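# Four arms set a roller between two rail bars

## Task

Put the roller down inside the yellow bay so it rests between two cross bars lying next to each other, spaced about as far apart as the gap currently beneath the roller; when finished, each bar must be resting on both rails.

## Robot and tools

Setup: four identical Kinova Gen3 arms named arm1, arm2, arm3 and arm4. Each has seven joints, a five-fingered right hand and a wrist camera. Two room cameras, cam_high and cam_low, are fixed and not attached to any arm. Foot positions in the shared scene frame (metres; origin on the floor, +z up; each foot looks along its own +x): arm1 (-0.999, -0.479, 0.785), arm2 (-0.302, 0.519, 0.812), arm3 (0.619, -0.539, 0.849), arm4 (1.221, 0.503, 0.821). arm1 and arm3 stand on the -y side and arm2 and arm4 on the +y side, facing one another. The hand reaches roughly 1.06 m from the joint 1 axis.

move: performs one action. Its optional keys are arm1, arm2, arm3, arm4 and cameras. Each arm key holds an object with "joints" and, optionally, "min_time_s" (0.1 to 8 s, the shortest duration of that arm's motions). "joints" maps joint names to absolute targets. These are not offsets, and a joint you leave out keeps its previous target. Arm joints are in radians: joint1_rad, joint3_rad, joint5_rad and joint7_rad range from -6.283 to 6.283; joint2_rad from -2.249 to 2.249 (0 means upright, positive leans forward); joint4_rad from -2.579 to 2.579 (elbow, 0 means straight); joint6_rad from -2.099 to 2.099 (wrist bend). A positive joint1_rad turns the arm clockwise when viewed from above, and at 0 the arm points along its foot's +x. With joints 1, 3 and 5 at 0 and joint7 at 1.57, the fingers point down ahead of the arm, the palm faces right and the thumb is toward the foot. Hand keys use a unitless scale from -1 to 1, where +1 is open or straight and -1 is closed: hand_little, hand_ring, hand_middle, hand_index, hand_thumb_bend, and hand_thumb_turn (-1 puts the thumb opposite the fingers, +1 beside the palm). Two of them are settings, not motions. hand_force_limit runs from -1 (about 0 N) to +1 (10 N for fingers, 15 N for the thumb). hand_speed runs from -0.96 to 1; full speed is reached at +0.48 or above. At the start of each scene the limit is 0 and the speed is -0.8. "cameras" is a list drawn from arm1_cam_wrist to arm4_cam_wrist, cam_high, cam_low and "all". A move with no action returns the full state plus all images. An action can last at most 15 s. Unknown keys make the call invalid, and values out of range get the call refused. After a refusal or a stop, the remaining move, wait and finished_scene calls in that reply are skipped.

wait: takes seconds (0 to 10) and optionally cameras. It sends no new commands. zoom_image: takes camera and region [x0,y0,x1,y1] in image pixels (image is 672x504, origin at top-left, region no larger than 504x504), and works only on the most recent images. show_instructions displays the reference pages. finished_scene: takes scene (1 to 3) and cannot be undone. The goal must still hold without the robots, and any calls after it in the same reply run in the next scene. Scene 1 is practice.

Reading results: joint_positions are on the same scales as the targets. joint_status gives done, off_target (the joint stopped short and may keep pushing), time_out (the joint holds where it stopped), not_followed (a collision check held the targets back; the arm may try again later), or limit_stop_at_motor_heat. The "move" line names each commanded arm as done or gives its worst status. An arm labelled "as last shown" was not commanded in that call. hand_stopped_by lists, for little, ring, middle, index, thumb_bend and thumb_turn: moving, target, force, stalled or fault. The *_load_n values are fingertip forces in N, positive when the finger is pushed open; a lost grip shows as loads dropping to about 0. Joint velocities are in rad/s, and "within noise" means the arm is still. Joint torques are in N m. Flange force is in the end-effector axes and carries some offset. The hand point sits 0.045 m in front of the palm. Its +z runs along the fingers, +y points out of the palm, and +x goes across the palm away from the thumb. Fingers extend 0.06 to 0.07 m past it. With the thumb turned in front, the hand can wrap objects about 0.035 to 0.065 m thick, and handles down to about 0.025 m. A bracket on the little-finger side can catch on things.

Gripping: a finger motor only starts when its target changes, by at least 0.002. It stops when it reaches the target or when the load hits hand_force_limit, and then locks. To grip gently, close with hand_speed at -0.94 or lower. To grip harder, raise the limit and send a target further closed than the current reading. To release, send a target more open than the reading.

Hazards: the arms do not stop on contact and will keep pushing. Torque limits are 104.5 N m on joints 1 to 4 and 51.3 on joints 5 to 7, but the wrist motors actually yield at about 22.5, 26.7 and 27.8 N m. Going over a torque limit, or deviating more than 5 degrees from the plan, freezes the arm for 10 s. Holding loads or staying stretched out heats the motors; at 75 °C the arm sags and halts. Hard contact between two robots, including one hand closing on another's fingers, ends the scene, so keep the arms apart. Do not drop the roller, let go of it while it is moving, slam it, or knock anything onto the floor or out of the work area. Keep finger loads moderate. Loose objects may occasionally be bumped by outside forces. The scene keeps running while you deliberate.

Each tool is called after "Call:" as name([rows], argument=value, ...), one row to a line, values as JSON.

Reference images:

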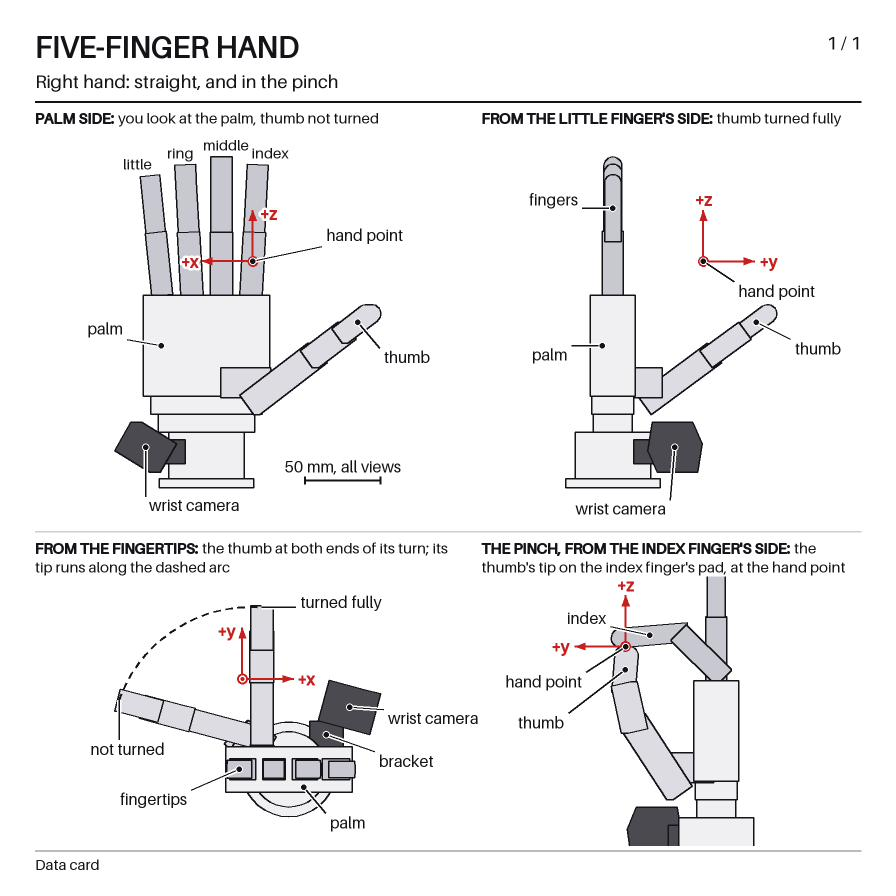

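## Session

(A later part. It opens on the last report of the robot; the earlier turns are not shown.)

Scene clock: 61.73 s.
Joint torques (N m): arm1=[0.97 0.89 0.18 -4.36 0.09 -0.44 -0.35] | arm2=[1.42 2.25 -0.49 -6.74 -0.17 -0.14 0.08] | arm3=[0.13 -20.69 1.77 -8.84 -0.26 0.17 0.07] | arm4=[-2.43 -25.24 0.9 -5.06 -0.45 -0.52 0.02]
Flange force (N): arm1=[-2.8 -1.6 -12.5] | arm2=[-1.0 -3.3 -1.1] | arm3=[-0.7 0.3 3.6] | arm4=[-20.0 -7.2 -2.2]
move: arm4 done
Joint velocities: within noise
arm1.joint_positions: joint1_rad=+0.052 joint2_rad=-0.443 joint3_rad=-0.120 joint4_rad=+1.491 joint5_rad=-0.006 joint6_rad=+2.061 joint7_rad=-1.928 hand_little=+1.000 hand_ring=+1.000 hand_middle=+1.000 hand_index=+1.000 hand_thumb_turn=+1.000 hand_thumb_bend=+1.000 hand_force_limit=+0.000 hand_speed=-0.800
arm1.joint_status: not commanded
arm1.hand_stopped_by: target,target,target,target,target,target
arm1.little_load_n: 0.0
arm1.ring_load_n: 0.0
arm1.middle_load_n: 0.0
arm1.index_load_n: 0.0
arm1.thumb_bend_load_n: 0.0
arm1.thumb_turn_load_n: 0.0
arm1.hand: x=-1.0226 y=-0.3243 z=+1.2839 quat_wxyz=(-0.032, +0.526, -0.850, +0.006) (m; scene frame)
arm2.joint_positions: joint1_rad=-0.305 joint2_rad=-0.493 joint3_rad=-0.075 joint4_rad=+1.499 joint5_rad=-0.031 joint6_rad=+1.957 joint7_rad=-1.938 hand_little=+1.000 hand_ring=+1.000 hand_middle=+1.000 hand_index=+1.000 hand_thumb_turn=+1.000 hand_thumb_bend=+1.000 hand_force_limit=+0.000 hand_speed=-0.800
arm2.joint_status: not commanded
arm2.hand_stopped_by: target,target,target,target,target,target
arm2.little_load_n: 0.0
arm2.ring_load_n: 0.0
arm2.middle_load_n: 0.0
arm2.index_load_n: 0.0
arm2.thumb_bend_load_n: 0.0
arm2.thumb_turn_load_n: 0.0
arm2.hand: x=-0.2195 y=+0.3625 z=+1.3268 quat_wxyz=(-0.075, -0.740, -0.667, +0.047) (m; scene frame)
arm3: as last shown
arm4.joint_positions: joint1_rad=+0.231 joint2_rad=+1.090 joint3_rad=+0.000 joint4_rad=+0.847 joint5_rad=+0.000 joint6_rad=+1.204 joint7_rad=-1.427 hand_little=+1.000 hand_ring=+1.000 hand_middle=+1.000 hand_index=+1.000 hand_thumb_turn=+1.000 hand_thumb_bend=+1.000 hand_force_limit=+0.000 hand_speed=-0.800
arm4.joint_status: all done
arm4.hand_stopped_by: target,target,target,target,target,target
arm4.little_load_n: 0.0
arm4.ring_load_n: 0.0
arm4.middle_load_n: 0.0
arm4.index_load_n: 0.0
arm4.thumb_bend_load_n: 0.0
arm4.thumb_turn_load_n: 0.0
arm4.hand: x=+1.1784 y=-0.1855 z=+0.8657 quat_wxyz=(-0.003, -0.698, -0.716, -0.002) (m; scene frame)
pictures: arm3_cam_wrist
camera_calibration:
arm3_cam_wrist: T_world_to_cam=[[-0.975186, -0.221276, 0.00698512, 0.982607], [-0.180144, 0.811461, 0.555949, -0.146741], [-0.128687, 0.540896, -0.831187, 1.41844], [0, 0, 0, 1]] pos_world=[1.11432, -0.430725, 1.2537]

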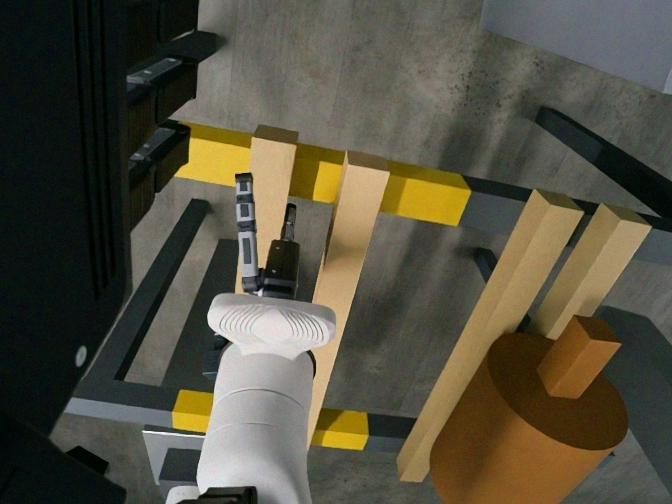

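Call:
move(arm4={"joints":{"joint1_rad":0.2282,"joint2_rad":1.0902,"joint4_rad":0.8474,"joint6_rad":1.2040,"joint7_rad":-1.4296},"min_time_s":1}, cameras=["arm3_cam_wrist"])

Call:
zoom_image(camera="arm3_cam_wrist", region=[220, 110, 420, 260])

Call:
move(arm4={"joints":{"joint1_rad":0.2321,"joint2_rad":1.0495,"joint4_rad":0.8063,"joint6_rad":1.2858,"joint7_rad":-1.4257},"min_time_s":1}, cameras=["arm3_cam_wrist"])

Call:
zoom_image(camera="arm3_cam_wrist", region=[220, 110, 420, 260])

Scene clock: 63.50 s.
Joint torques (N m): arm1=[0.97 0.87 0.12 -4.47 0.08 -0.52 -0.32] | arm2=[1.34 2.2 -0.49 -6.77 -0.2 -0.12 0.08] | arm3=[0.11 -20.73 1.74 -8.85 -0.26 0.19 0.03] | arm4=[-2.53 -25.34 0.81 -5.06 -0.52 -0.42 0.03]
Flange force (N): arm1=[-2.7 -1.7 -12.3] | arm2=[-1.1 -3.2 -1.0] | arm3=[-0.6 0.3 3.7] | arm4=[-19.9 -7.3 -1.9]
move: arm4 done
Joint velocities: within noise
arm1, arm2, arm3: as last shown
arm3.thumb_bend_load_n: -0.5
arm4.joint_positions: joint1_rad=+0.228 joint2_rad=+1.090 joint3_rad=+0.000 joint4_rad=+0.847 joint5_rad=+0.000 joint6_rad=+1.204 joint7_rad=-1.430 hand_little=+1.000 hand_ring=+1.000 hand_middle=+1.000 hand_index=+1.000 hand_thumb_turn=+1.000 hand_thumb_bend=+1.000 hand_force_limit=+0.000 hand_speed=-0.800
arm4.joint_status: all done
arm4.hand_stopped_by: target,target,target,target,target,target
arm4.little_load_n: 0.0
arm4.ring_load_n: 0.0
arm4.middle_load_n: 0.0
arm4.index_load_n: 0.0
arm4.thumb_bend_load_n: 0.0
arm4.thumb_turn_load_n: 0.0
arm4.hand: x=+1.1804 y=-0.1858 z=+0.8657 quat_wxyz=(-0.003, -0.698, -0.716, -0.002) (m; scene frame)
pictures: arm3_cam_wrist
camera_calibration:
arm3_cam_wrist: T_world_to_cam=[[-0.975186, -0.221276, 0.00698512, 0.982607], [-0.180144, 0.811461, 0.555949, -0.146741], [-0.128687, 0.540896, -0.831187, 1.41844], [0, 0, 0, 1]] pos_world=[1.11432, -0.430725, 1.2537]

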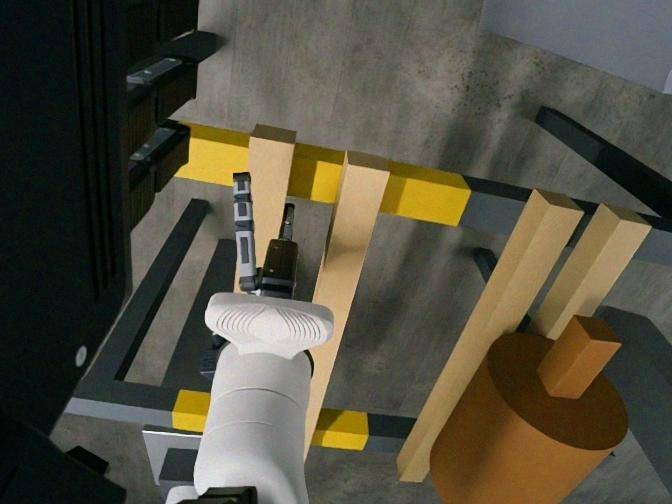

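Scaled by 2.520 from the camera's 672x504 image, which has a finer 960x720 frame.

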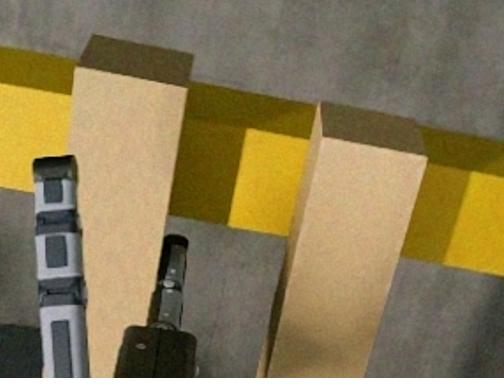

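Scene clock: 64.80 s.
Joint torques (N m): arm1=[1.03 0.85 0.07 -4.39 0.12 -0.41 -0.3] | arm2=[1.32 2.22 -0.49 -6.85 -0.21 -0.16 0.11] | arm3=[0.12 -20.71 1.75 -8.88 -0.26 0.14 0.02] | arm4=[-1.49 -24.93 1.65 -5.05 -0.01 -0.32 -0.03]
Flange force (N): arm1=[-2.9 -1.8 -12.3] | arm2=[-0.9 -3.2 -0.7] | arm3=[-0.6 0.3 3.6] | arm4=[-21.3 -6.1 -3.6]
move: arm4 done
Joint velocities: within noise
arm1, arm2, arm3: as last shown
arm3.middle_load_n: 0.5
arm3.thumb_bend_load_n: 0.0
arm4.joint_positions: joint1_rad=+0.232 joint2_rad=+1.049 joint3_rad=+0.000 joint4_rad=+0.806 joint5_rad=+0.000 joint6_rad=+1.286 joint7_rad=-1.426 hand_little=+1.000 hand_ring=+1.000 hand_middle=+1.000 hand_index=+1.000 hand_thumb_turn=+1.000 hand_thumb_bend=+1.000 hand_force_limit=+0.000 hand_speed=-0.800
arm4.joint_status: all done
arm4.hand_stopped_by: target,target,target,target,target,target
arm4.little_load_n: 0.0
arm4.ring_load_n: 0.0
arm4.middle_load_n: 0.0
arm4.index_load_n: 0.0
arm4.thumb_bend_load_n: 0.0
arm4.thumb_turn_load_n: 0.0
arm4.hand: x=+1.1776 y=-0.1854 z=+0.9051 quat_wxyz=(-0.003, -0.698, -0.716, -0.002) (m; scene frame)
pictures: arm3_cam_wrist
camera_calibration:
arm3_cam_wrist: T_world_to_cam=[[-0.975186, -0.221276, 0.00698512, 0.982607], [-0.180144, 0.811461, 0.555949, -0.146741], [-0.128687, 0.540896, -0.831187, 1.41844], [0, 0, 0, 1]] pos_world=[1.11432, -0.430725, 1.2537]

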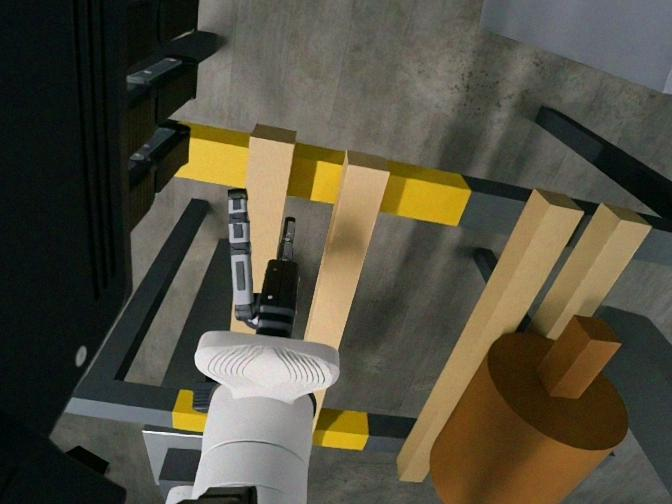

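Scaled by 2.520 from the camera's 672x504 image, which has a finer 960x720 frame.

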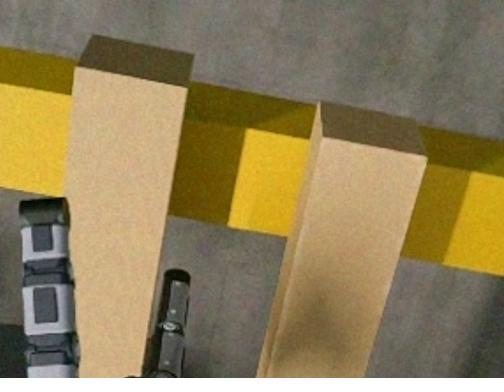

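Call:
move(arm4={"joints":{"joint1_rad":0.2321,"joint2_rad":1.003,"joint4_rad":0.4405,"joint6_rad":1.6981,"joint7_rad":-1.4257},"min_time_s":1.2}, cameras=[])

Call:
move(arm4={"joints":{"joint1_rad":1.166,"joint2_rad":0.001,"joint4_rad":1.752,"joint6_rad":1.389,"joint7_rad":-0.518},"min_time_s":2.2}, arm3={"joints":{"joint1_rad":1.328,"joint2_rad":0.6362,"joint4_rad":0.9428,"joint6_rad":1.5626,"joint7_rad":-0.4398},"min_time_s":1}, cameras=[])

Call:
wait(seconds=0.3, cameras=["arm3_cam_wrist","arm4_cam_wrist"])

Call:
zoom_image(camera="arm3_cam_wrist", region=[200, 20, 480, 230])

Call:
zoom_image(camera="arm3_cam_wrist", region=[180, 330, 350, 450])

Scene clock: 66.87 s.
Joint torques (N m): arm1=[1.14 0.86 0.08 -4.34 0.1 -0.46 -0.27] | arm2=[1.33 2.14 -0.57 -6.77 -0.2 -0.18 0.03] | arm3=[0.12 -20.74 1.7 -8.85 -0.21 0.18 0.03] | arm4=[-1.46 -24.73 1.67 -5.27 -0.06 -0.33 -0.02]
Flange force (N): arm1=[-2.9 -1.8 -12.7] | arm2=[-1.3 -3.6 -1.2] | arm3=[-0.7 0.2 3.7] | arm4=no reading
move: arm4 done
Joint velocities: within noise
arm1, arm2, arm3: as last shown
arm1.thumb_turn_load_n: -0.5
arm3.middle_load_n: 0.0
arm4.joint_positions: joint1_rad=+0.232 joint2_rad=+1.003 joint3_rad=+0.000 joint4_rad=+0.441 joint5_rad=+0.000 joint6_rad=+1.698 joint7_rad=-1.426 hand_little=+1.000 hand_ring=+1.000 hand_middle=+1.000 hand_index=+1.000 hand_thumb_turn=+1.000 hand_thumb_bend=+1.000 hand_force_limit=+0.000 hand_speed=-0.800
arm4.joint_status: all done
arm4.hand_stopped_by: target,target,target,target,target,target
arm4.little_load_n: 0.0
arm4.ring_load_n: 0.0
arm4.middle_load_n: 0.0
arm4.index_load_n: 0.0
arm4.thumb_bend_load_n: -0.5
arm4.thumb_turn_load_n: 0.0
arm4.hand: x=+1.1766 y=-0.1853 z=+1.0501 quat_wxyz=(-0.003, -0.698, -0.716, -0.002) (m; scene frame)
pictures: none
No camera images: "cameras" was empty.

Scene clock: 69.47 s.
Joint torques (N m): arm1=[1.15 0.85 0.15 -4.51 0.06 -0.46 -0.36] | arm2=[1.47 2.26 -0.55 -6.93 -0.2 -0.19 0.06] | arm3=[0.15 -20.7 1.72 -8.82 -0.21 0.12 0.05] | arm4=[-1.37 -7.89 1.31 -5.13 -0.06 -0.23 -0.01]
Flange force (N): arm1=[-2.8 -1.9 -12.0] | arm2=[-0.8 -3.7 -0.5] | arm3=[-0.8 0.1 3.4] | arm4=[-2.7 -5.5 -8.8]
move: arm3 done; arm4 done
Joint velocities: within noise
arm1, arm2: as last shown
arm1.thumb_turn_load_n: 0.0
arm3.joint_positions: joint1_rad=+1.328 joint2_rad=+0.636 joint3_rad=+0.000 joint4_rad=+0.943 joint5_rad=+0.000 joint6_rad=+1.563 joint7_rad=-0.440 hand_little=+1.000 hand_ring=+1.000 hand_middle=+1.000 hand_index=+1.000 hand_thumb_turn=+1.000 hand_thumb_bend=+1.000 hand_force_limit=+0.000 hand_speed=-0.800
arm3.joint_status: all done
arm3.hand_stopped_by: target,target,target,target,target,target
arm3.little_load_n: 0.0
arm3.ring_load_n: 0.0
arm3.middle_load_n: 0.0
arm3.index_load_n: 0.0
arm3.thumb_bend_load_n: 0.0
arm3.thumb_turn_load_n: 0.0
arm3.hand: x=+1.0776 y=-0.2928 z=+1.1531 quat_wxyz=(-0.006, +0.707, -0.707, -0.001) (m; scene frame)
arm4.joint_positions: joint1_rad=+1.166 joint2_rad=+0.001 joint3_rad=+0.000 joint4_rad=+1.752 joint5_rad=+0.000 joint6_rad=+1.389 joint7_rad=-0.518 hand_little=+1.000 hand_ring=+1.000 hand_middle=+1.000 hand_index=+1.000 hand_thumb_turn=+1.000 hand_thumb_bend=+1.000 hand_force_limit=+0.000 hand_speed=-0.800
arm4.joint_status: all done
arm4.hand_stopped_by: target,target,target,target,target,target
arm4.little_load_n: 0.0
arm4.ring_load_n: 0.0
arm4.middle_load_n: 0.0
arm4.index_load_n: 0.0
arm4.thumb_bend_load_n: 0.0
arm4.thumb_turn_load_n: 0.0
arm4.hand: x=+0.9980 y=+0.3406 z=+1.1461 quat_wxyz=(-0.003, -0.707, -0.707, -0.002) (m; scene frame)
pictures: none
No camera images: "cameras" was empty.

Scene clock: 69.77 s.
Joint torques (N m): arm1=[1.11 0.9 0.05 -4.41 0.01 -0.38 -0.26] | arm2=[1.3 2.3 -0.53 -6.8 -0.23 -0.2 0.13] | arm3=[0.12 -20.76 1.74 -8.87 -0.21 0.18 0.07] | arm4=[-1.4 -7.9 1.31 -5.08 -0.06 -0.25 -0.03]
Flange force (N): arm1=[-2.9 -1.9 -12.1] | arm2=[-0.8 -3.3 -1.0] | arm3=[-0.6 0.3 3.7] | arm4=[-2.6 -5.7 -8.9]
Joint velocities: within noise
arm1.joint_positions: joint1_rad=+0.052 joint2_rad=-0.443 joint3_rad=-0.120 joint4_rad=+1.491 joint5_rad=-0.006 joint6_rad=+2.061 joint7_rad=-1.928 hand_little=+1.000 hand_ring=+1.000 hand_middle=+1.000 hand_index=+1.000 hand_thumb_turn=+1.000 hand_thumb_bend=+1.000 hand_force_limit=+0.000 hand_speed=-0.800
arm1.joint_status: not commanded
arm1.hand_stopped_by: target,target,target,target,target,target
arm1.little_load_n: 0.0
arm1.ring_load_n: 0.0
arm1.middle_load_n: 0.0
arm1.index_load_n: 0.0
arm1.thumb_bend_load_n: 0.0
arm1.thumb_turn_load_n: 0.0
arm1.hand: x=-1.0226 y=-0.3243 z=+1.2839 quat_wxyz=(-0.032, +0.526, -0.850, +0.006) (m; scene frame)
arm2.joint_positions: joint1_rad=-0.305 joint2_rad=-0.493 joint3_rad=-0.075 joint4_rad=+1.499 joint5_rad=-0.031 joint6_rad=+1.957 joint7_rad=-1.938 hand_little=+1.000 hand_ring=+1.000 hand_middle=+1.000 hand_index=+1.000 hand_thumb_turn=+1.000 hand_thumb_bend=+1.000 hand_force_limit=+0.000 hand_speed=-0.800
arm2.joint_status: not commanded
arm2.hand_stopped_by: target,target,target,target,target,target
arm2.little_load_n: 0.0
arm2.ring_load_n: 0.0
arm2.middle_load_n: 0.0
arm2.index_load_n: 0.0
arm2.thumb_bend_load_n: 0.0
arm2.thumb_turn_load_n: 0.0
arm2.hand: x=-0.2195 y=+0.3625 z=+1.3268 quat_wxyz=(-0.075, -0.740, -0.667, +0.047) (m; scene frame)
arm3.joint_positions: joint1_rad=+1.328 joint2_rad=+0.636 joint3_rad=+0.000 joint4_rad=+0.943 joint5_rad=+0.000 joint6_rad=+1.563 joint7_rad=-0.440 hand_little=+1.000 hand_ring=+1.000 hand_middle=+1.000 hand_index=+1.000 hand_thumb_turn=+1.000 hand_thumb_bend=+1.000 hand_force_limit=+0.000 hand_speed=-0.800
arm3.joint_status: all done
arm3.hand_stopped_by: target,target,target,target,target,target
arm3.little_load_n: 0.0
arm3.ring_load_n: 0.0
arm3.middle_load_n: 0.0
arm3.index_load_n: 0.0
arm3.thumb_bend_load_n: -0.5
arm3.thumb_turn_load_n: 0.0
arm3.hand: x=+1.0776 y=-0.2928 z=+1.1531 quat_wxyz=(-0.006, +0.707, -0.707, -0.001) (m; scene frame)
arm4.joint_positions: joint1_rad=+1.166 joint2_rad=+0.001 joint3_rad=+0.000 joint4_rad=+1.752 joint5_rad=+0.000 joint6_rad=+1.389 joint7_rad=-0.518 hand_little=+1.000 hand_ring=+1.000 hand_middle=+1.000 hand_index=+1.000 hand_thumb_turn=+1.000 hand_thumb_bend=+1.000 hand_force_limit=+0.000 hand_speed=-0.800
arm4.joint_status: all done
arm4.hand_stopped_by: target,target,target,target,target,target
arm4.little_load_n: 0.0
arm4.ring_load_n: 0.0
arm4.middle_load_n: 0.0
arm4.index_load_n: 0.0
arm4.thumb_bend_load_n: -0.5
arm4.thumb_turn_load_n: 0.0
arm4.hand: x=+0.9980 y=+0.3406 z=+1.1461 quat_wxyz=(-0.003, -0.707, -0.707, -0.002) (m; scene frame)
wait: 0.30 s; at rest by 0.27 s
pictures: arm3_cam_wrist, arm4_cam_wrist
camera_calibration:
arm3_cam_wrist: T_world_to_cam=[[-0.975186, -0.221276, 0.00698512, 0.974236], [-0.180144, 0.811461, 0.555949, -0.217118], [-0.128687, 0.540896, -0.831187, 1.37214], [0, 0, 0, 1]] pos_world=[1.08752, -0.350425, 1.2544]
arm4_cam_wrist: T_world_to_cam=[[0.968145, 0.250345, 0.00481213, -1.05297], [0.219127, -0.856405, 0.467497, -0.453224], [0.121157, -0.45155, -0.883982, 1.15897], [0, 0, 0, 1]] pos_world=[0.978323, 0.398796, 1.24146]

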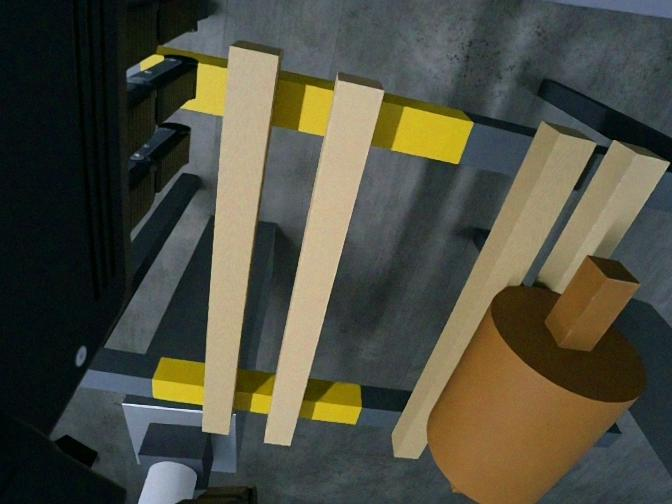

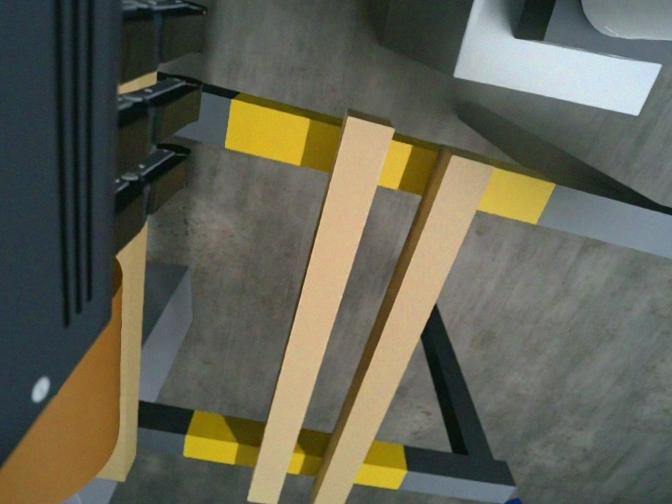

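Scaled by 1.800 from the camera's 672x504 image, which has a finer 960x720 frame.

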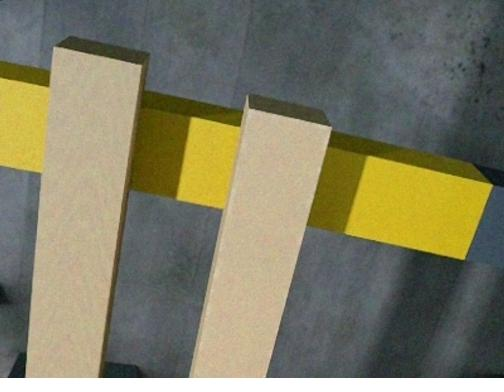

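Scaled by 2.965 from the camera's 672x504 image, which has a finer 960x720 frame.

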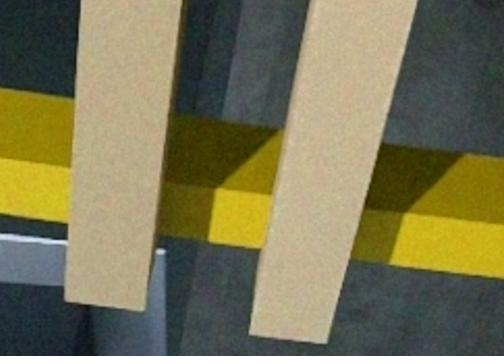

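Call:
zoom_image(camera="arm4_cam_wrist", region=[300, 90, 580, 300])

Call:
zoom_image(camera="arm4_cam_wrist", region=[180, 380, 420, 504])

Scaled by 1.800 from the camera's 672x504 image, which has a finer 960x720 frame.

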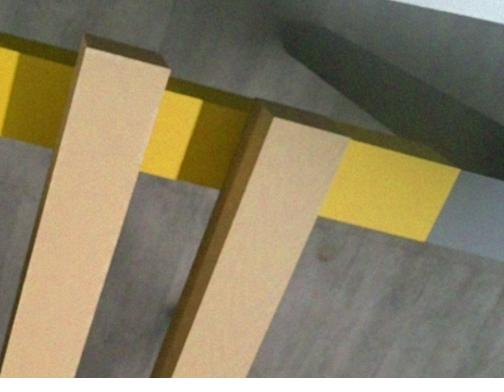

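Scaled by 2.100 from the camera's 672x504 image, which has a finer 960x720 frame.

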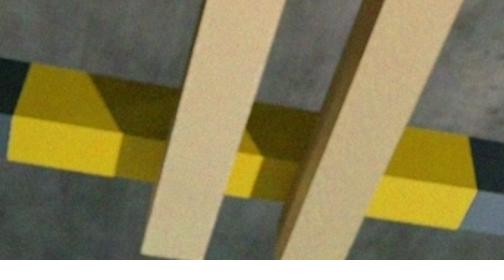

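Call:
move(arm4={"joints":{"joint1_rad":0.5066,"joint2_rad":0.6558,"joint4_rad":1.4728,"joint6_rad":1.0131,"joint7_rad":-1.1529},"min_time_s":2}, cameras=[])

Call:
move(arm4={"joints":{"joint1_rad":0.5066,"joint2_rad":0.7791,"joint4_rad":1.5527,"joint6_rad":0.8098,"joint7_rad":-1.1529},"min_time_s":1.4}, cameras=["arm3_cam_wrist"])

Scene clock: 74.50 s.
Joint torques (N m): arm1=[1.09 0.82 0.11 -4.38 0.08 -0.44 -0.29] | arm2=[1.42 2.26 -0.45 -6.75 -0.18 -0.07 0.09] | arm3=[0.14 -20.74 1.7 -8.83 -0.22 0.13 0.1] | arm4=[-1.48 -18.83 1.56 -4.13 -0.04 -0.28 -0.01]
Flange force (N): arm1=[-2.9 -1.7 -12.5] | arm2=[-1.0 -3.1 -0.8] | arm3=[-0.8 0.1 3.4] | arm4=[-9.6 -7.7 -3.8]
move: arm4 done
Joint velocities: within noise
arm1, arm2, arm3: as last shown
arm1.ring_load_n: 0.5
arm1.thumb_bend_load_n: -0.5
arm3.thumb_bend_load_n: 0.0
arm4.joint_positions: joint1_rad=+0.507 joint2_rad=+0.656 joint3_rad=+0.000 joint4_rad=+1.473 joint5_rad=+0.000 joint6_rad=+1.013 joint7_rad=-1.153 hand_little=+1.000 hand_ring=+1.000 hand_middle=+1.000 hand_index=+1.000 hand_thumb_turn=+1.000 hand_thumb_bend=+1.000 hand_force_limit=+0.000 hand_speed=-0.800
arm4.joint_status: all done
arm4.hand_stopped_by: target,target,target,target,target,target
arm4.little_load_n: 0.0
arm4.ring_load_n: 0.0
arm4.middle_load_n: 0.0
arm4.index_load_n: 0.0
arm4.thumb_bend_load_n: 0.0
arm4.thumb_turn_load_n: 0.0
arm4.hand: x=+1.0575 y=-0.0003 z=+0.9500 quat_wxyz=(-0.003, -0.699, -0.716, -0.002) (m; scene frame)
pictures: none
No camera images: "cameras" was empty.

Scene clock: 76.20 s.
Joint torques (N m): arm1=[1.03 0.94 0.06 -4.4 0.09 -0.45 -0.28] | arm2=[1.34 2.15 -0.54 -6.86 -0.19 -0.12 0.12] | arm3=[0.16 -20.74 1.74 -8.83 -0.26 0.19 0.06] | arm4=[-1.48 -19.65 1.58 -3.14 -0.03 -0.31 -0.01]
Flange force (N): arm1=[-2.7 -1.8 -12.3] | arm2=[-1.1 -3.2 -0.6] | arm3=[-0.7 0.2 3.6] | arm4=[-9.5 -8.0 -1.8]
move: arm4 done
Joint velocities: within noise
arm1, arm2, arm3: as last shown
arm1.ring_load_n: 0.0
arm1.thumb_bend_load_n: 0.0
arm4.joint_positions: joint1_rad=+0.507 joint2_rad=+0.779 joint3_rad=+0.000 joint4_rad=+1.553 joint5_rad=+0.000 joint6_rad=+0.810 joint7_rad=-1.153 hand_little=+1.000 hand_ring=+1.000 hand_middle=+1.000 hand_index=+1.000 hand_thumb_turn=+1.000 hand_thumb_bend=+1.000 hand_force_limit=+0.000 hand_speed=-0.800
arm4.joint_status: all done
arm4.hand_stopped_by: target,target,target,target,target,target
arm4.little_load_n: 0.0
arm4.ring_load_n: 0.0
arm4.middle_load_n: 0.0
arm4.index_load_n: 0.0
arm4.thumb_bend_load_n: 0.0
arm4.thumb_turn_load_n: 0.0
arm4.hand: x=+1.0581 y=-0.0003 z=+0.8655 quat_wxyz=(-0.003, -0.699, -0.716, -0.002) (m; scene frame)
pictures: arm3_cam_wrist
camera_calibration:
arm3_cam_wrist: T_world_to_cam=[[-0.975186, -0.221276, 0.00698512, 0.974236], [-0.180144, 0.811461, 0.555949, -0.217118], [-0.128687, 0.540896, -0.831187, 1.37214], [0, 0, 0, 1]] pos_world=[1.08752, -0.350425, 1.2544]

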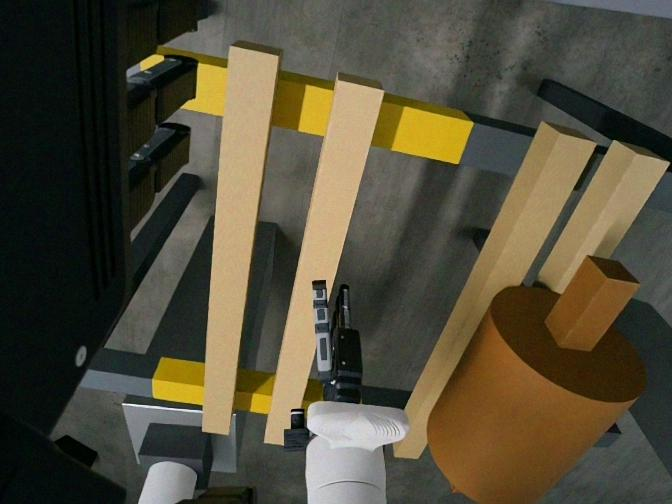

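Call:
move(arm4={"joints":{"joint1_rad":0.4689,"joint2_rad":0.7647,"joint4_rad":1.5865,"joint6_rad":0.7904,"joint7_rad":-1.1906},"min_time_s":2.5}, cameras=[])

Call:
wait(seconds=0.2, cameras=["arm3_cam_wrist"])

Call:
zoom_image(camera="arm3_cam_wrist", region=[200, 20, 480, 230])

Call:
zoom_image(camera="arm3_cam_wrist", region=[180, 330, 350, 450])

Scene clock: 79.20 s.
Joint torques (N m): arm1=[1.06 0.84 0.15 -4.42 0.12 -0.46 -0.33] | arm2=[1.34 2.19 -0.44 -6.73 -0.17 -0.2 0.08] | arm3=[0.1 -20.77 1.71 -8.82 -0.22 0.14 0.06] | arm4=[-2.28 -19.64 0.62 -2.96 -0.39 -0.12 0.04]
Flange force (N): arm1=[-2.8 -1.6 -12.4] | arm2=[-1.0 -3.0 -1.3] | arm3=[-0.8 -0.1 3.4] | arm4=[-9.4 -9.1 -0.9]
move: arm4 done
Joint velocities: within noise
arm1, arm2, arm3: as last shown
arm2.thumb_bend_load_n: -0.5
arm2.thumb_turn_load_n: -0.5
arm4.joint_positions: joint1_rad=+0.469 joint2_rad=+0.765 joint3_rad=+0.000 joint4_rad=+1.586 joint5_rad=+0.000 joint6_rad=+0.790 joint7_rad=-1.191 hand_little=+1.000 hand_ring=+1.000 hand_middle=+1.000 hand_index=+1.000 hand_thumb_turn=+1.000 hand_thumb_bend=+1.000 hand_force_limit=+0.000 hand_speed=-0.800
arm4.joint_status: all done
arm4.hand_stopped_by: target,target,target,target,target,target
arm4.little_load_n: 0.0
arm4.ring_load_n: 0.0
arm4.middle_load_n: 0.0
arm4.index_load_n: 0.5
arm4.thumb_bend_load_n: 0.0
arm4.thumb_turn_load_n: 0.0
arm4.hand: x=+1.0791 y=-0.0004 z=+0.8655 quat_wxyz=(-0.003, -0.699, -0.716, -0.002) (m; scene frame)
pictures: none
No camera images: "cameras" was empty.

Scene clock: 79.40 s.
Joint torques (N m): arm1=[1.05 0.8 0.18 -4.31 0.14 -0.42 -0.31] | arm2=[1.39 2.17 -0.51 -6.92 -0.19 -0.2 0.06] | arm3=[0.17 -20.76 1.78 -8.87 -0.21 0.21 0.07] | arm4=[-2.3 -19.63 0.65 -2.92 -0.4 -0.12 0.05]
Flange force (N): arm1=[-3.0 -1.3 -12.7] | arm2=[-1.0 -3.4 -0.6] | arm3=[-0.7 0.4 3.8] | arm4=[-9.5 -9.2 -1.0]
Joint velocities: within noise
arm1.joint_positions: joint1_rad=+0.052 joint2_rad=-0.443 joint3_rad=-0.120 joint4_rad=+1.491 joint5_rad=-0.006 joint6_rad=+2.061 joint7_rad=-1.928 hand_little=+1.000 hand_ring=+1.000 hand_middle=+1.000 hand_index=+1.000 hand_thumb_turn=+1.000 hand_thumb_bend=+1.000 hand_force_limit=+0.000 hand_speed=-0.800
arm1.joint_status: not commanded
arm1.hand_stopped_by: target,target,target,target,target,target
arm1.little_load_n: 0.0
arm1.ring_load_n: 0.0
arm1.middle_load_n: 0.0
arm1.index_load_n: 0.0
arm1.thumb_bend_load_n: 0.0
arm1.thumb_turn_load_n: 0.0
arm1.hand: x=-1.0226 y=-0.3243 z=+1.2839 quat_wxyz=(-0.032, +0.526, -0.850, +0.006) (m; scene frame)
arm2.joint_positions: joint1_rad=-0.305 joint2_rad=-0.493 joint3_rad=-0.075 joint4_rad=+1.499 joint5_rad=-0.031 joint6_rad=+1.957 joint7_rad=-1.938 hand_little=+1.000 hand_ring=+1.000 hand_middle=+1.000 hand_index=+1.000 hand_thumb_turn=+1.000 hand_thumb_bend=+1.000 hand_force_limit=+0.000 hand_speed=-0.800
arm2.joint_status: not commanded
arm2.hand_stopped_by: target,target,target,target,target,target
arm2.little_load_n: 0.0
arm2.ring_load_n: 0.0
arm2.middle_load_n: -0.5
arm2.index_load_n: 0.0
arm2.thumb_bend_load_n: 0.0
arm2.thumb_turn_load_n: 0.0
arm2.hand: x=-0.2195 y=+0.3625 z=+1.3268 quat_wxyz=(-0.075, -0.740, -0.667, +0.047) (m; scene frame)
arm3.joint_positions: joint1_rad=+1.328 joint2_rad=+0.636 joint3_rad=+0.000 joint4_rad=+0.943 joint5_rad=+0.000 joint6_rad=+1.563 joint7_rad=-0.440 hand_little=+1.000 hand_ring=+1.000 hand_middle=+1.000 hand_index=+1.000 hand_thumb_turn=+1.000 hand_thumb_bend=+1.000 hand_force_limit=+0.000 hand_speed=-0.800
arm3.joint_status: not commanded
arm3.hand_stopped_by: target,target,target,target,target,target
arm3.little_load_n: 0.0
arm3.ring_load_n: 0.0
arm3.middle_load_n: 0.0
arm3.index_load_n: 0.0
arm3.thumb_bend_load_n: 0.0
arm3.thumb_turn_load_n: 0.0
arm3.hand: x=+1.0776 y=-0.2928 z=+1.1531 quat_wxyz=(-0.006, +0.707, -0.707, -0.001) (m; scene frame)
arm4.joint_positions: joint1_rad=+0.469 joint2_rad=+0.765 joint3_rad=+0.000 joint4_rad=+1.586 joint5_rad=+0.000 joint6_rad=+0.790 joint7_rad=-1.191 hand_little=+1.000 hand_ring=+1.000 hand_middle=+1.000 hand_index=+1.000 hand_thumb_turn=+1.000 hand_thumb_bend=+1.000 hand_force_limit=+0.000 hand_speed=-0.800
arm4.joint_status: all done
arm4.hand_stopped_by: target,target,target,target,target,target
arm4.little_load_n: 0.0
arm4.ring_load_n: 0.0
arm4.middle_load_n: 0.0
arm4.index_load_n: 0.5
arm4.thumb_bend_load_n: -0.5
arm4.thumb_turn_load_n: 0.0
arm4.hand: x=+1.0791 y=-0.0004 z=+0.8655 quat_wxyz=(-0.003, -0.699, -0.716, -0.002) (m; scene frame)
wait: 0.20 s; no rest
pictures: arm3_cam_wrist
camera_calibration:
arm3_cam_wrist: T_world_to_cam=[[-0.975186, -0.221276, 0.00698512, 0.974236], [-0.180144, 0.811461, 0.555949, -0.217118], [-0.128687, 0.540896, -0.831187, 1.37214], [0, 0, 0, 1]] pos_world=[1.08752, -0.350425, 1.2544]

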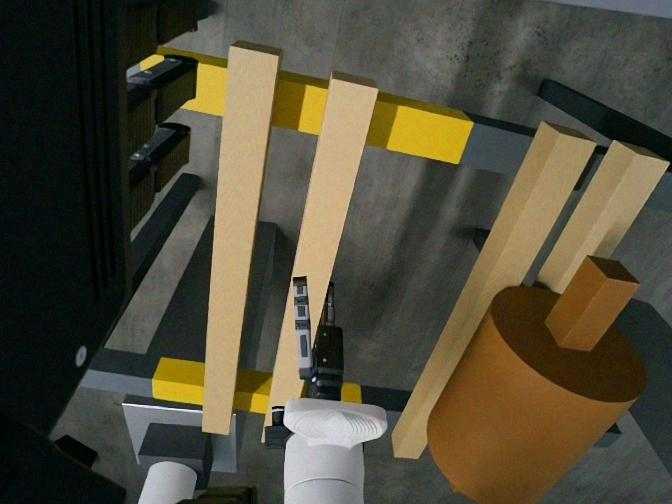

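Scaled by 1.800 from the camera's 672x504 image, which has a finer 960x720 frame.

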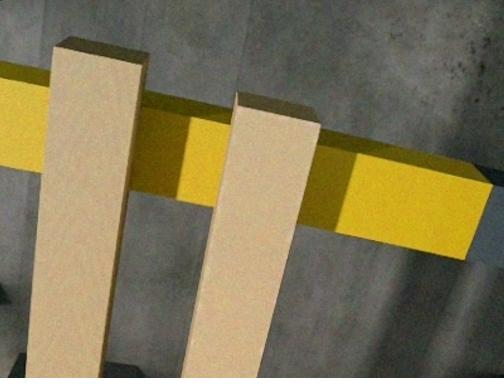

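Scaled by 2.965 from the camera's 672x504 image, which has a finer 960x720 frame.

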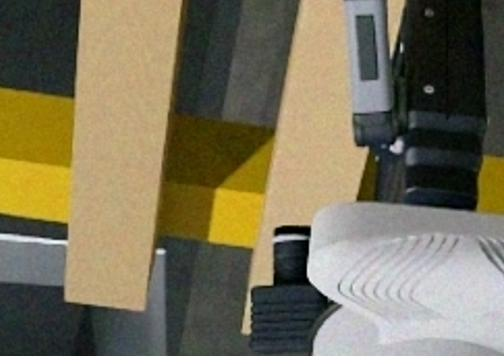

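Call:
move(arm4={"joints":{"joint1_rad":0.4923,"joint2_rad":0.7736,"joint4_rad":1.5656,"joint6_rad":0.8024,"joint7_rad":-1.1672},"min_time_s":0.6}, cameras=[])

Call:
move(arm4={"joints":{"joint1_rad":0.6119,"joint2_rad":0.5967,"joint4_rad":1.9799,"joint6_rad":0.5649,"joint7_rad":-1.0511},"min_time_s":1.8}, cameras=[])

Call:
move(arm4={"joints":{"joint1_rad":0.5866,"joint2_rad":0.5887,"joint4_rad":1.9999,"joint6_rad":0.5530,"joint7_rad":-1.0764},"min_time_s":1.5}, cameras=["arm3_cam_wrist"])

Call:
zoom_image(camera="arm3_cam_wrist", region=[200, 20, 480, 230])

Call:
zoom_image(camera="arm3_cam_wrist", region=[180, 330, 350, 450])

Scene clock: 81.07 s.
Joint torques (N m): arm1=[1 0.9 0.08 -4.34 0.09 -0.48 -0.33] | arm2=[1.36 2.23 -0.45 -6.74 -0.19 -0.18 0.03] | arm3=[0.16 -20.72 1.78 -8.84 -0.23 0.19 0.06] | arm4=[-1.47 -19.51 1.56 -3.18 -0.03 -0.32 -0.01]
Flange force (N): arm1=[-2.8 -1.9 -12.7] | arm2=[-1.0 -3.2 -1.2] | arm3=[-0.7 0.3 3.7] | arm4=[-9.3 -7.7 -1.8]
move: arm4 done
Joint velocities: within noise
arm1, arm2, arm3: as last shown
arm2.middle_load_n: 0.0
arm4.joint_positions: joint1_rad=+0.492 joint2_rad=+0.774 joint3_rad=+0.000 joint4_rad=+1.566 joint5_rad=+0.000 joint6_rad=+0.802 joint7_rad=-1.167 hand_little=+1.000 hand_ring=+1.000 hand_middle=+1.000 hand_index=+1.000 hand_thumb_turn=+1.000 hand_thumb_bend=+1.000 hand_force_limit=+0.000 hand_speed=-0.800
arm4.joint_status: all done
arm4.hand_stopped_by: target,target,target,target,target,target
arm4.little_load_n: 0.0
arm4.ring_load_n: 0.0
arm4.middle_load_n: 0.0
arm4.index_load_n: 0.0
arm4.thumb_bend_load_n: 0.0
arm4.thumb_turn_load_n: -0.5
arm4.hand: x=+1.0661 y=-0.0004 z=+0.8655 quat_wxyz=(-0.003, -0.699, -0.716, -0.002) (m; scene frame)
pictures: none
No camera images: "cameras" was empty.

Scene clock: 83.17 s.
Joint torques (N m): arm1=[1.05 0.81 0.12 -4.37 0.1 -0.46 -0.36] | arm2=[1.37 2.2 -0.5 -6.84 -0.2 -0.2 0.13] | arm3=[0.16 -20.69 1.78 -8.84 -0.23 0.13 0.02] | arm4=[-1.41 -15.26 1.54 -1.65 -0.04 -0.3 -0.02]
Flange force (N): arm1=[-2.9 -1.8 -12.6] | arm2=[-0.9 -3.2 -0.9] | arm3=[-0.7 0.3 3.5] | arm4=[-6.2 -8.6 -2.3]
move: arm4 done
Joint velocities: within noise
arm1, arm2, arm3: as last shown
arm1.middle_load_n: -0.5
arm4.joint_positions: joint1_rad=+0.612 joint2_rad=+0.597 joint3_rad=+0.000 joint4_rad=+1.980 joint5_rad=+0.000 joint6_rad=+0.565 joint7_rad=-1.051 hand_little=+1.000 hand_ring=+1.000 hand_middle=+1.000 hand_index=+1.000 hand_thumb_turn=+1.000 hand_thumb_bend=+1.000 hand_force_limit=+0.000 hand_speed=-0.800
arm4.joint_status: all done
arm4.hand_stopped_by: target,target,target,target,target,target
arm4.little_load_n: 0.0
arm4.ring_load_n: 0.0
arm4.middle_load_n: -0.5
arm4.index_load_n: 0.0
arm4.thumb_bend_load_n: 0.0
arm4.thumb_turn_load_n: 0.0
arm4.hand: x=+1.0662 y=+0.1297 z=+0.8654 quat_wxyz=(-0.003, -0.700, -0.714, -0.002) (m; scene frame)
pictures: none
No camera images: "cameras" was empty.

Scene clock: 84.97 s.
Joint torques (N m): arm1=[1.03 0.82 0.22 -4.38 0.07 -0.48 -0.31] | arm2=[1.33 2.17 -0.44 -6.75 -0.17 -0.2 0.08] | arm3=[0.14 -20.71 1.73 -8.86 -0.21 0.14 0.03] | arm4=[-2.14 -15.05 0.63 -1.42 -0.3 -0.13 0.05]
Flange force (N): arm1=[-2.8 -1.4 -12.6] | arm2=[-1.1 -3.0 -1.3] | arm3=[-0.6 0.3 3.6] | arm4=[-5.7 -10.0 -1.9]
move: arm4 done
Joint velocities: within noise
arm1, arm2, arm3: as last shown
arm1.middle_load_n: 0.0
arm1.thumb_bend_load_n: -0.5
arm4.joint_positions: joint1_rad=+0.587 joint2_rad=+0.589 joint3_rad=+0.000 joint4_rad=+2.000 joint5_rad=+0.000 joint6_rad=+0.553 joint7_rad=-1.076 hand_little=+1.000 hand_ring=+1.000 hand_middle=+1.000 hand_index=+1.000 hand_thumb_turn=+1.000 hand_thumb_bend=+1.000 hand_force_limit=+0.000 hand_speed=-0.800
arm4.joint_status: all done
arm4.hand_stopped_by: target,target,target,target,target,target
arm4.little_load_n: 0.0
arm4.ring_load_n: 0.0
arm4.middle_load_n: 0.0
arm4.index_load_n: 0.0
arm4.thumb_bend_load_n: 0.0
arm4.thumb_turn_load_n: 0.0
arm4.hand: x=+1.0777 y=+0.1297 z=+0.8654 quat_wxyz=(-0.003, -0.700, -0.714, -0.002) (m; scene frame)
pictures: arm3_cam_wrist
camera_calibration:
arm3_cam_wrist: T_world_to_cam=[[-0.975186, -0.221276, 0.00698512, 0.974236], [-0.180144, 0.811461, 0.555949, -0.217118], [-0.128687, 0.540896, -0.831187, 1.37214], [0, 0, 0, 1]] pos_world=[1.08752, -0.350425, 1.2544]

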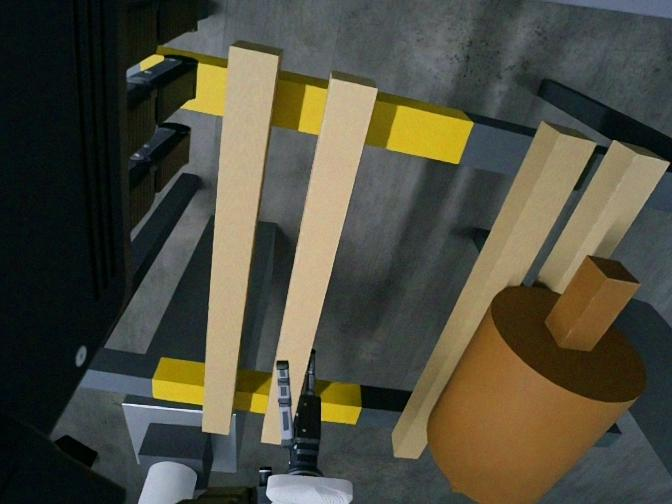

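Scaled by 1.800 from the camera's 672x504 image, which has a finer 960x720 frame.

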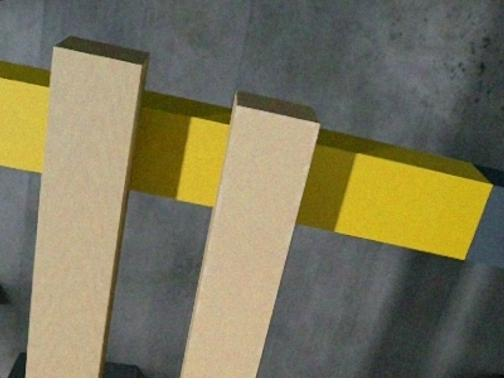

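Scaled by 2.965 from the camera's 672x504 image, which has a finer 960x720 frame.

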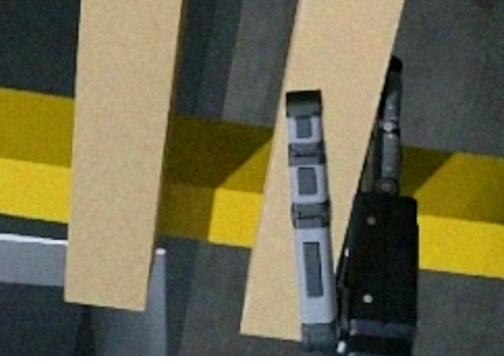

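Call:
move(arm4={"joints":{"joint1_rad":0.5800,"joint2_rad":0.5866,"joint4_rad":2.0052,"joint6_rad":0.5499,"joint7_rad":-1.0830},"min_time_s":1}, cameras=[])

Call:
move(arm4={"joints":{"joint1_rad":0.5850,"joint2_rad":0.4535,"joint4_rad":1.9441,"joint6_rad":0.7440,"joint7_rad":-1.0780},"min_time_s":1.2}, cameras=[])

Call:
move(arm4={"joints":{"joint1_rad":1.166,"joint2_rad":0.001,"joint4_rad":1.752,"joint6_rad":1.389,"joint7_rad":-0.518},"min_time_s":1.5}, cameras=[])

Call:
wait(seconds=0.3, cameras=["arm3_cam_wrist","arm4_cam_wrist"])

Call:
zoom_image(camera="arm3_cam_wrist", region=[200, 20, 480, 230])

Call:
zoom_image(camera="arm3_cam_wrist", region=[180, 330, 350, 450])

Call:
zoom_image(camera="arm4_cam_wrist", region=[300, 90, 580, 300])

Scene clock: 86.93 s.
Joint torques (N m): arm1=[0.99 0.9 0.13 -4.45 0.12 -0.45 -0.35] | arm2=[1.39 2.22 -0.51 -6.75 -0.19 -0.15 0.08] | arm3=[0.18 -20.69 1.7 -8.83 -0.25 0.18 0.06] | arm4=[-1.99 -15.08 0.8 -1.4 -0.29 -0.12 0.05]
Flange force (N): arm1=[-2.7 -1.7 -12.1] | arm2=[-1.1 -3.3 -1.1] | arm3=[-0.7 0.3 3.6] | arm4=[-6.0 -9.7 -1.7]
move: arm4 done
Joint velocities: within noise
arm1, arm2, arm3: as last shown
arm1.thumb_bend_load_n: 0.0
arm4.joint_positions: joint1_rad=+0.580 joint2_rad=+0.587 joint3_rad=+0.000 joint4_rad=+2.005 joint5_rad=+0.000 joint6_rad=+0.550 joint7_rad=-1.083 hand_little=+1.000 hand_ring=+1.000 hand_middle=+1.000 hand_index=+1.000 hand_thumb_turn=+1.000 hand_thumb_bend=+1.000 hand_force_limit=+0.000 hand_speed=-0.800
arm4.joint_status: all done
arm4.hand_stopped_by: target,target,target,target,target,target
arm4.little_load_n: 0.0
arm4.ring_load_n: 0.0
arm4.middle_load_n: 0.0
arm4.index_load_n: 0.5
arm4.thumb_bend_load_n: 0.0
arm4.thumb_turn_load_n: 0.0
arm4.hand: x=+1.0807 y=+0.1298 z=+0.8654 quat_wxyz=(-0.003, -0.700, -0.714, -0.002) (m; scene frame)
pictures: none
No camera images: "cameras" was empty.

Scene clock: 88.43 s.
Joint torques (N m): arm1=[1.11 0.88 0.15 -4.43 0.07 -0.49 -0.34] | arm2=[1.4 2.19 -0.52 -6.82 -0.19 -0.13 0.06] | arm3=[0.17 -20.66 1.84 -8.87 -0.23 0.18 0.04] | arm4=[-1.41 -14.01 1.46 -2.77 -0.03 -0.31 -0.03]
Flange force (N): arm1=[-2.7 -1.8 -12.4] | arm2=[-1.1 -3.4 -0.8] | arm3=[-0.6 0.6 3.8] | arm4=[-6.4 -7.7 -3.9]
move: arm4 done
Joint velocities: within noise
arm1, arm2, arm3: as last shown
arm1.middle_load_n: 0.5
arm1.thumb_bend_load_n: -0.5
arm2.thumb_bend_load_n: -0.5
arm3.middle_load_n: -0.5
arm4.joint_positions: joint1_rad=+0.585 joint2_rad=+0.454 joint3_rad=+0.000 joint4_rad=+1.944 joint5_rad=+0.000 joint6_rad=+0.744 joint7_rad=-1.078 hand_little=+1.000 hand_ring=+1.000 hand_middle=+1.000 hand_index=+1.000 hand_thumb_turn=+1.000 hand_thumb_bend=+1.000 hand_force_limit=+0.000 hand_speed=-0.800
arm4.joint_status: all done
arm4.hand_stopped_by: target,target,target,target,target,target
arm4.little_load_n: 0.0
arm4.ring_load_n: 0.0
arm4.middle_load_n: 0.0
arm4.index_load_n: 0.0
arm4.thumb_bend_load_n: 0.0
arm4.thumb_turn_load_n: 0.0
arm4.hand: x=+1.0785 y=+0.1307 z=+0.9299 quat_wxyz=(-0.003, -0.700, -0.714, -0.002) (m; scene frame)
pictures: none
No camera images: "cameras" was empty.

Scene clock: 90.27 s.
Joint torques (N m): arm1=[1.05 0.92 0.1 -4.35 0.16 -0.43 -0.35] | arm2=[1.29 2.15 -0.54 -6.73 -0.17 -0.17 0.08] | arm3=[0.18 -20.71 1.79 -8.87 -0.23 0.18 0.06] | arm4=[-1.35 -7.94 1.33 -5.17 -0.07 -0.27 -0.01]
Flange force (N): arm1=[-2.8 -1.8 -12.4] | arm2=[-1.2 -3.2 -1.3] | arm3=[-0.7 0.5 3.7] | arm4=[-2.8 -5.5 -8.7]
move: arm4 done
Joint velocities: within noise
arm1, arm2, arm3: as last shown
arm1.middle_load_n: 0.0
arm1.thumb_bend_load_n: 0.0
arm2.thumb_bend_load_n: 0.0
arm3.middle_load_n: 0.0
arm3.thumb_bend_load_n: -0.5
arm4.joint_positions: joint1_rad=+1.166 joint2_rad=+0.001 joint3_rad=+0.000 joint4_rad=+1.752 joint5_rad=+0.000 joint6_rad=+1.389 joint7_rad=-0.518 hand_little=+1.000 hand_ring=+1.000 hand_middle=+1.000 hand_index=+1.000 hand_thumb_turn=+1.000 hand_thumb_bend=+1.000 hand_force_limit=+0.000 hand_speed=-0.800
arm4.joint_status: all done
arm4.hand_stopped_by: target,target,target,target,target,target
arm4.little_load_n: 0.0
arm4.ring_load_n: 0.0
arm4.middle_load_n: 0.0
arm4.index_load_n: 0.0
arm4.thumb_bend_load_n: -0.5
arm4.thumb_turn_load_n: 0.0
arm4.hand: x=+0.9980 y=+0.3406 z=+1.1461 quat_wxyz=(-0.003, -0.707, -0.707, -0.002) (m; scene frame)
pictures: none
No camera images: "cameras" was empty.

Scene clock: 90.57 s.
Joint torques (N m): arm1=[1.04 0.79 0.09 -4.47 0.05 -0.47 -0.33] | arm2=[1.33 2.2 -0.45 -6.74 -0.25 -0.17 0.02] | arm3=[0.14 -20.72 1.78 -8.9 -0.24 0.15 0.08] | arm4=[-1.35 -7.94 1.33 -5.17 -0.06 -0.26 -0.01]
Flange force (N): arm1=[-2.9 -1.9 -12.3] | arm2=[-1.1 -3.3 -1.2] | arm3=[-0.6 0.6 3.8] | arm4=[-2.7 -5.5 -8.7]
Joint velocities: within noise
arm1.joint_positions: joint1_rad=+0.052 joint2_rad=-0.443 joint3_rad=-0.120 joint4_rad=+1.491 joint5_rad=-0.006 joint6_rad=+2.061 joint7_rad=-1.928 hand_little=+1.000 hand_ring=+1.000 hand_middle=+1.000 hand_index=+1.000 hand_thumb_turn=+1.000 hand_thumb_bend=+1.000 hand_force_limit=+0.000 hand_speed=-0.800
arm1.joint_status: not commanded
arm1.hand_stopped_by: target,target,target,target,target,target
arm1.little_load_n: 0.0
arm1.ring_load_n: 0.0
arm1.middle_load_n: 0.0
arm1.index_load_n: 0.0
arm1.thumb_bend_load_n: 0.0
arm1.thumb_turn_load_n: 0.0
arm1.hand: x=-1.0226 y=-0.3243 z=+1.2839 quat_wxyz=(-0.032, +0.526, -0.850, +0.006) (m; scene frame)
arm2.joint_positions: joint1_rad=-0.305 joint2_rad=-0.493 joint3_rad=-0.075 joint4_rad=+1.499 joint5_rad=-0.031 joint6_rad=+1.957 joint7_rad=-1.938 hand_little=+1.000 hand_ring=+1.000 hand_middle=+1.000 hand_index=+1.000 hand_thumb_turn=+1.000 hand_thumb_bend=+1.000 hand_force_limit=+0.000 hand_speed=-0.800
arm2.joint_status: not commanded
arm2.hand_stopped_by: target,target,target,target,target,target
arm2.little_load_n: 0.0
arm2.ring_load_n: 0.0
arm2.middle_load_n: -0.5
arm2.index_load_n: 0.0
arm2.thumb_bend_load_n: 0.0
arm2.thumb_turn_load_n: 0.0
arm2.hand: x=-0.2195 y=+0.3625 z=+1.3268 quat_wxyz=(-0.075, -0.740, -0.667, +0.047) (m; scene frame)
arm3.joint_positions: joint1_rad=+1.328 joint2_rad=+0.636 joint3_rad=+0.000 joint4_rad=+0.943 joint5_rad=+0.000 joint6_rad=+1.563 joint7_rad=-0.440 hand_little=+1.000 hand_ring=+1.000 hand_middle=+1.000 hand_index=+1.000 hand_thumb_turn=+1.000 hand_thumb_bend=+1.000 hand_force_limit=+0.000 hand_speed=-0.800
arm3.joint_status: not commanded
arm3.hand_stopped_by: target,target,target,target,target,target
arm3.little_load_n: 0.0
arm3.ring_load_n: 0.5
arm3.middle_load_n: 0.0
arm3.index_load_n: 0.0
arm3.thumb_bend_load_n: -0.5
arm3.thumb_turn_load_n: 0.0
arm3.hand: x=+1.0776 y=-0.2928 z=+1.1531 quat_wxyz=(-0.006, +0.707, -0.707, -0.001) (m; scene frame)
arm4.joint_positions: joint1_rad=+1.166 joint2_rad=+0.001 joint3_rad=+0.000 joint4_rad=+1.752 joint5_rad=+0.000 joint6_rad=+1.389 joint7_rad=-0.518 hand_little=+1.000 hand_ring=+1.000 hand_middle=+1.000 hand_index=+1.000 hand_thumb_turn=+1.000 hand_thumb_bend=+1.000 hand_force_limit=+0.000 hand_speed=-0.800
arm4.joint_status: all done
arm4.hand_stopped_by: target,target,target,target,target,target
arm4.little_load_n: 0.0
arm4.ring_load_n: 0.0
arm4.middle_load_n: 0.0
arm4.index_load_n: 0.0
arm4.thumb_bend_load_n: 0.0
arm4.thumb_turn_load_n: 0.0
arm4.hand: x=+0.9980 y=+0.3406 z=+1.1461 quat_wxyz=(-0.003, -0.707, -0.707, -0.002) (m; scene frame)
wait: 0.30 s; at rest by 0.27 s
pictures: arm3_cam_wrist, arm4_cam_wrist
camera_calibration:
arm3_cam_wrist: T_world_to_cam=[[-0.975186, -0.221276, 0.00698512, 0.974236], [-0.180144, 0.811461, 0.555949, -0.217118], [-0.128687, 0.540896, -0.831187, 1.37214], [0, 0, 0, 1]] pos_world=[1.08752, -0.350425, 1.2544]
arm4_cam_wrist: T_world_to_cam=[[0.96816, 0.250289, 0.00470489, -1.05283], [0.219119, -0.856377, 0.467553, -0.453296], [0.121052, -0.451635, -0.883953, 1.15907], [0, 0, 0, 1]] pos_world=[0.978323, 0.398796, 1.24146]

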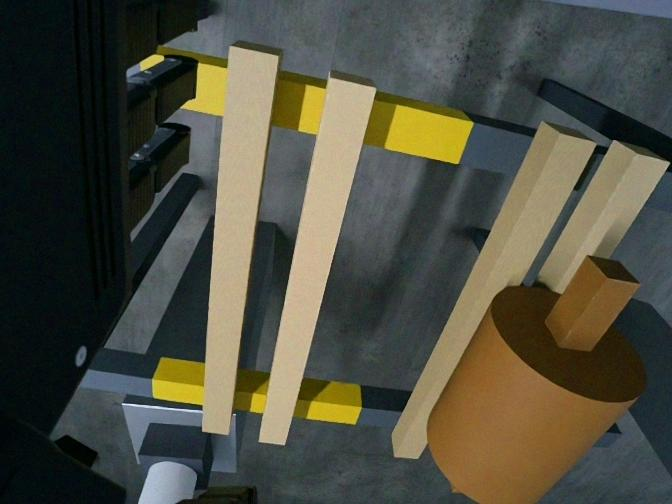

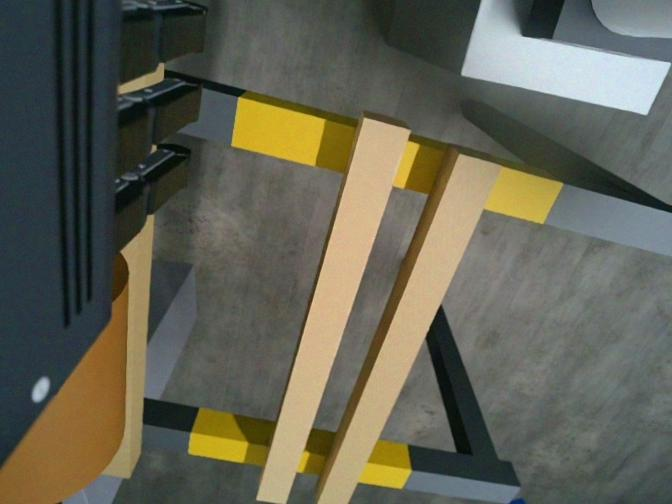

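Scaled by 1.800 from the camera's 672x504 image, which has a finer 960x720 frame.

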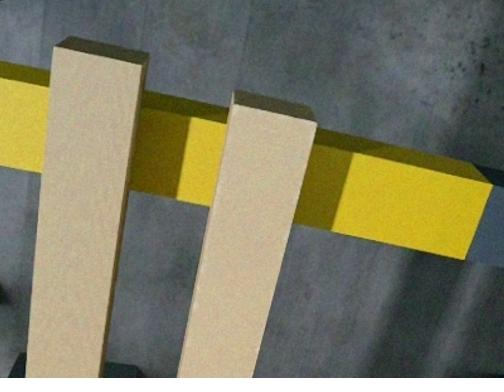

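Scaled by 2.965 from the camera's 672x504 image, which has a finer 960x720 frame.

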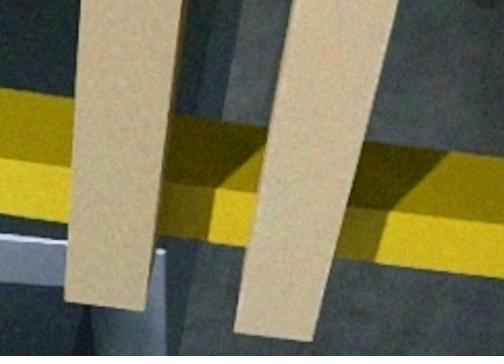

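Scaled by 1.800 from the camera's 672x504 image, which has a finer 960x720 frame.

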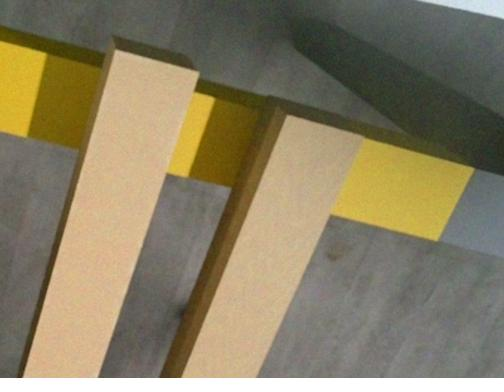

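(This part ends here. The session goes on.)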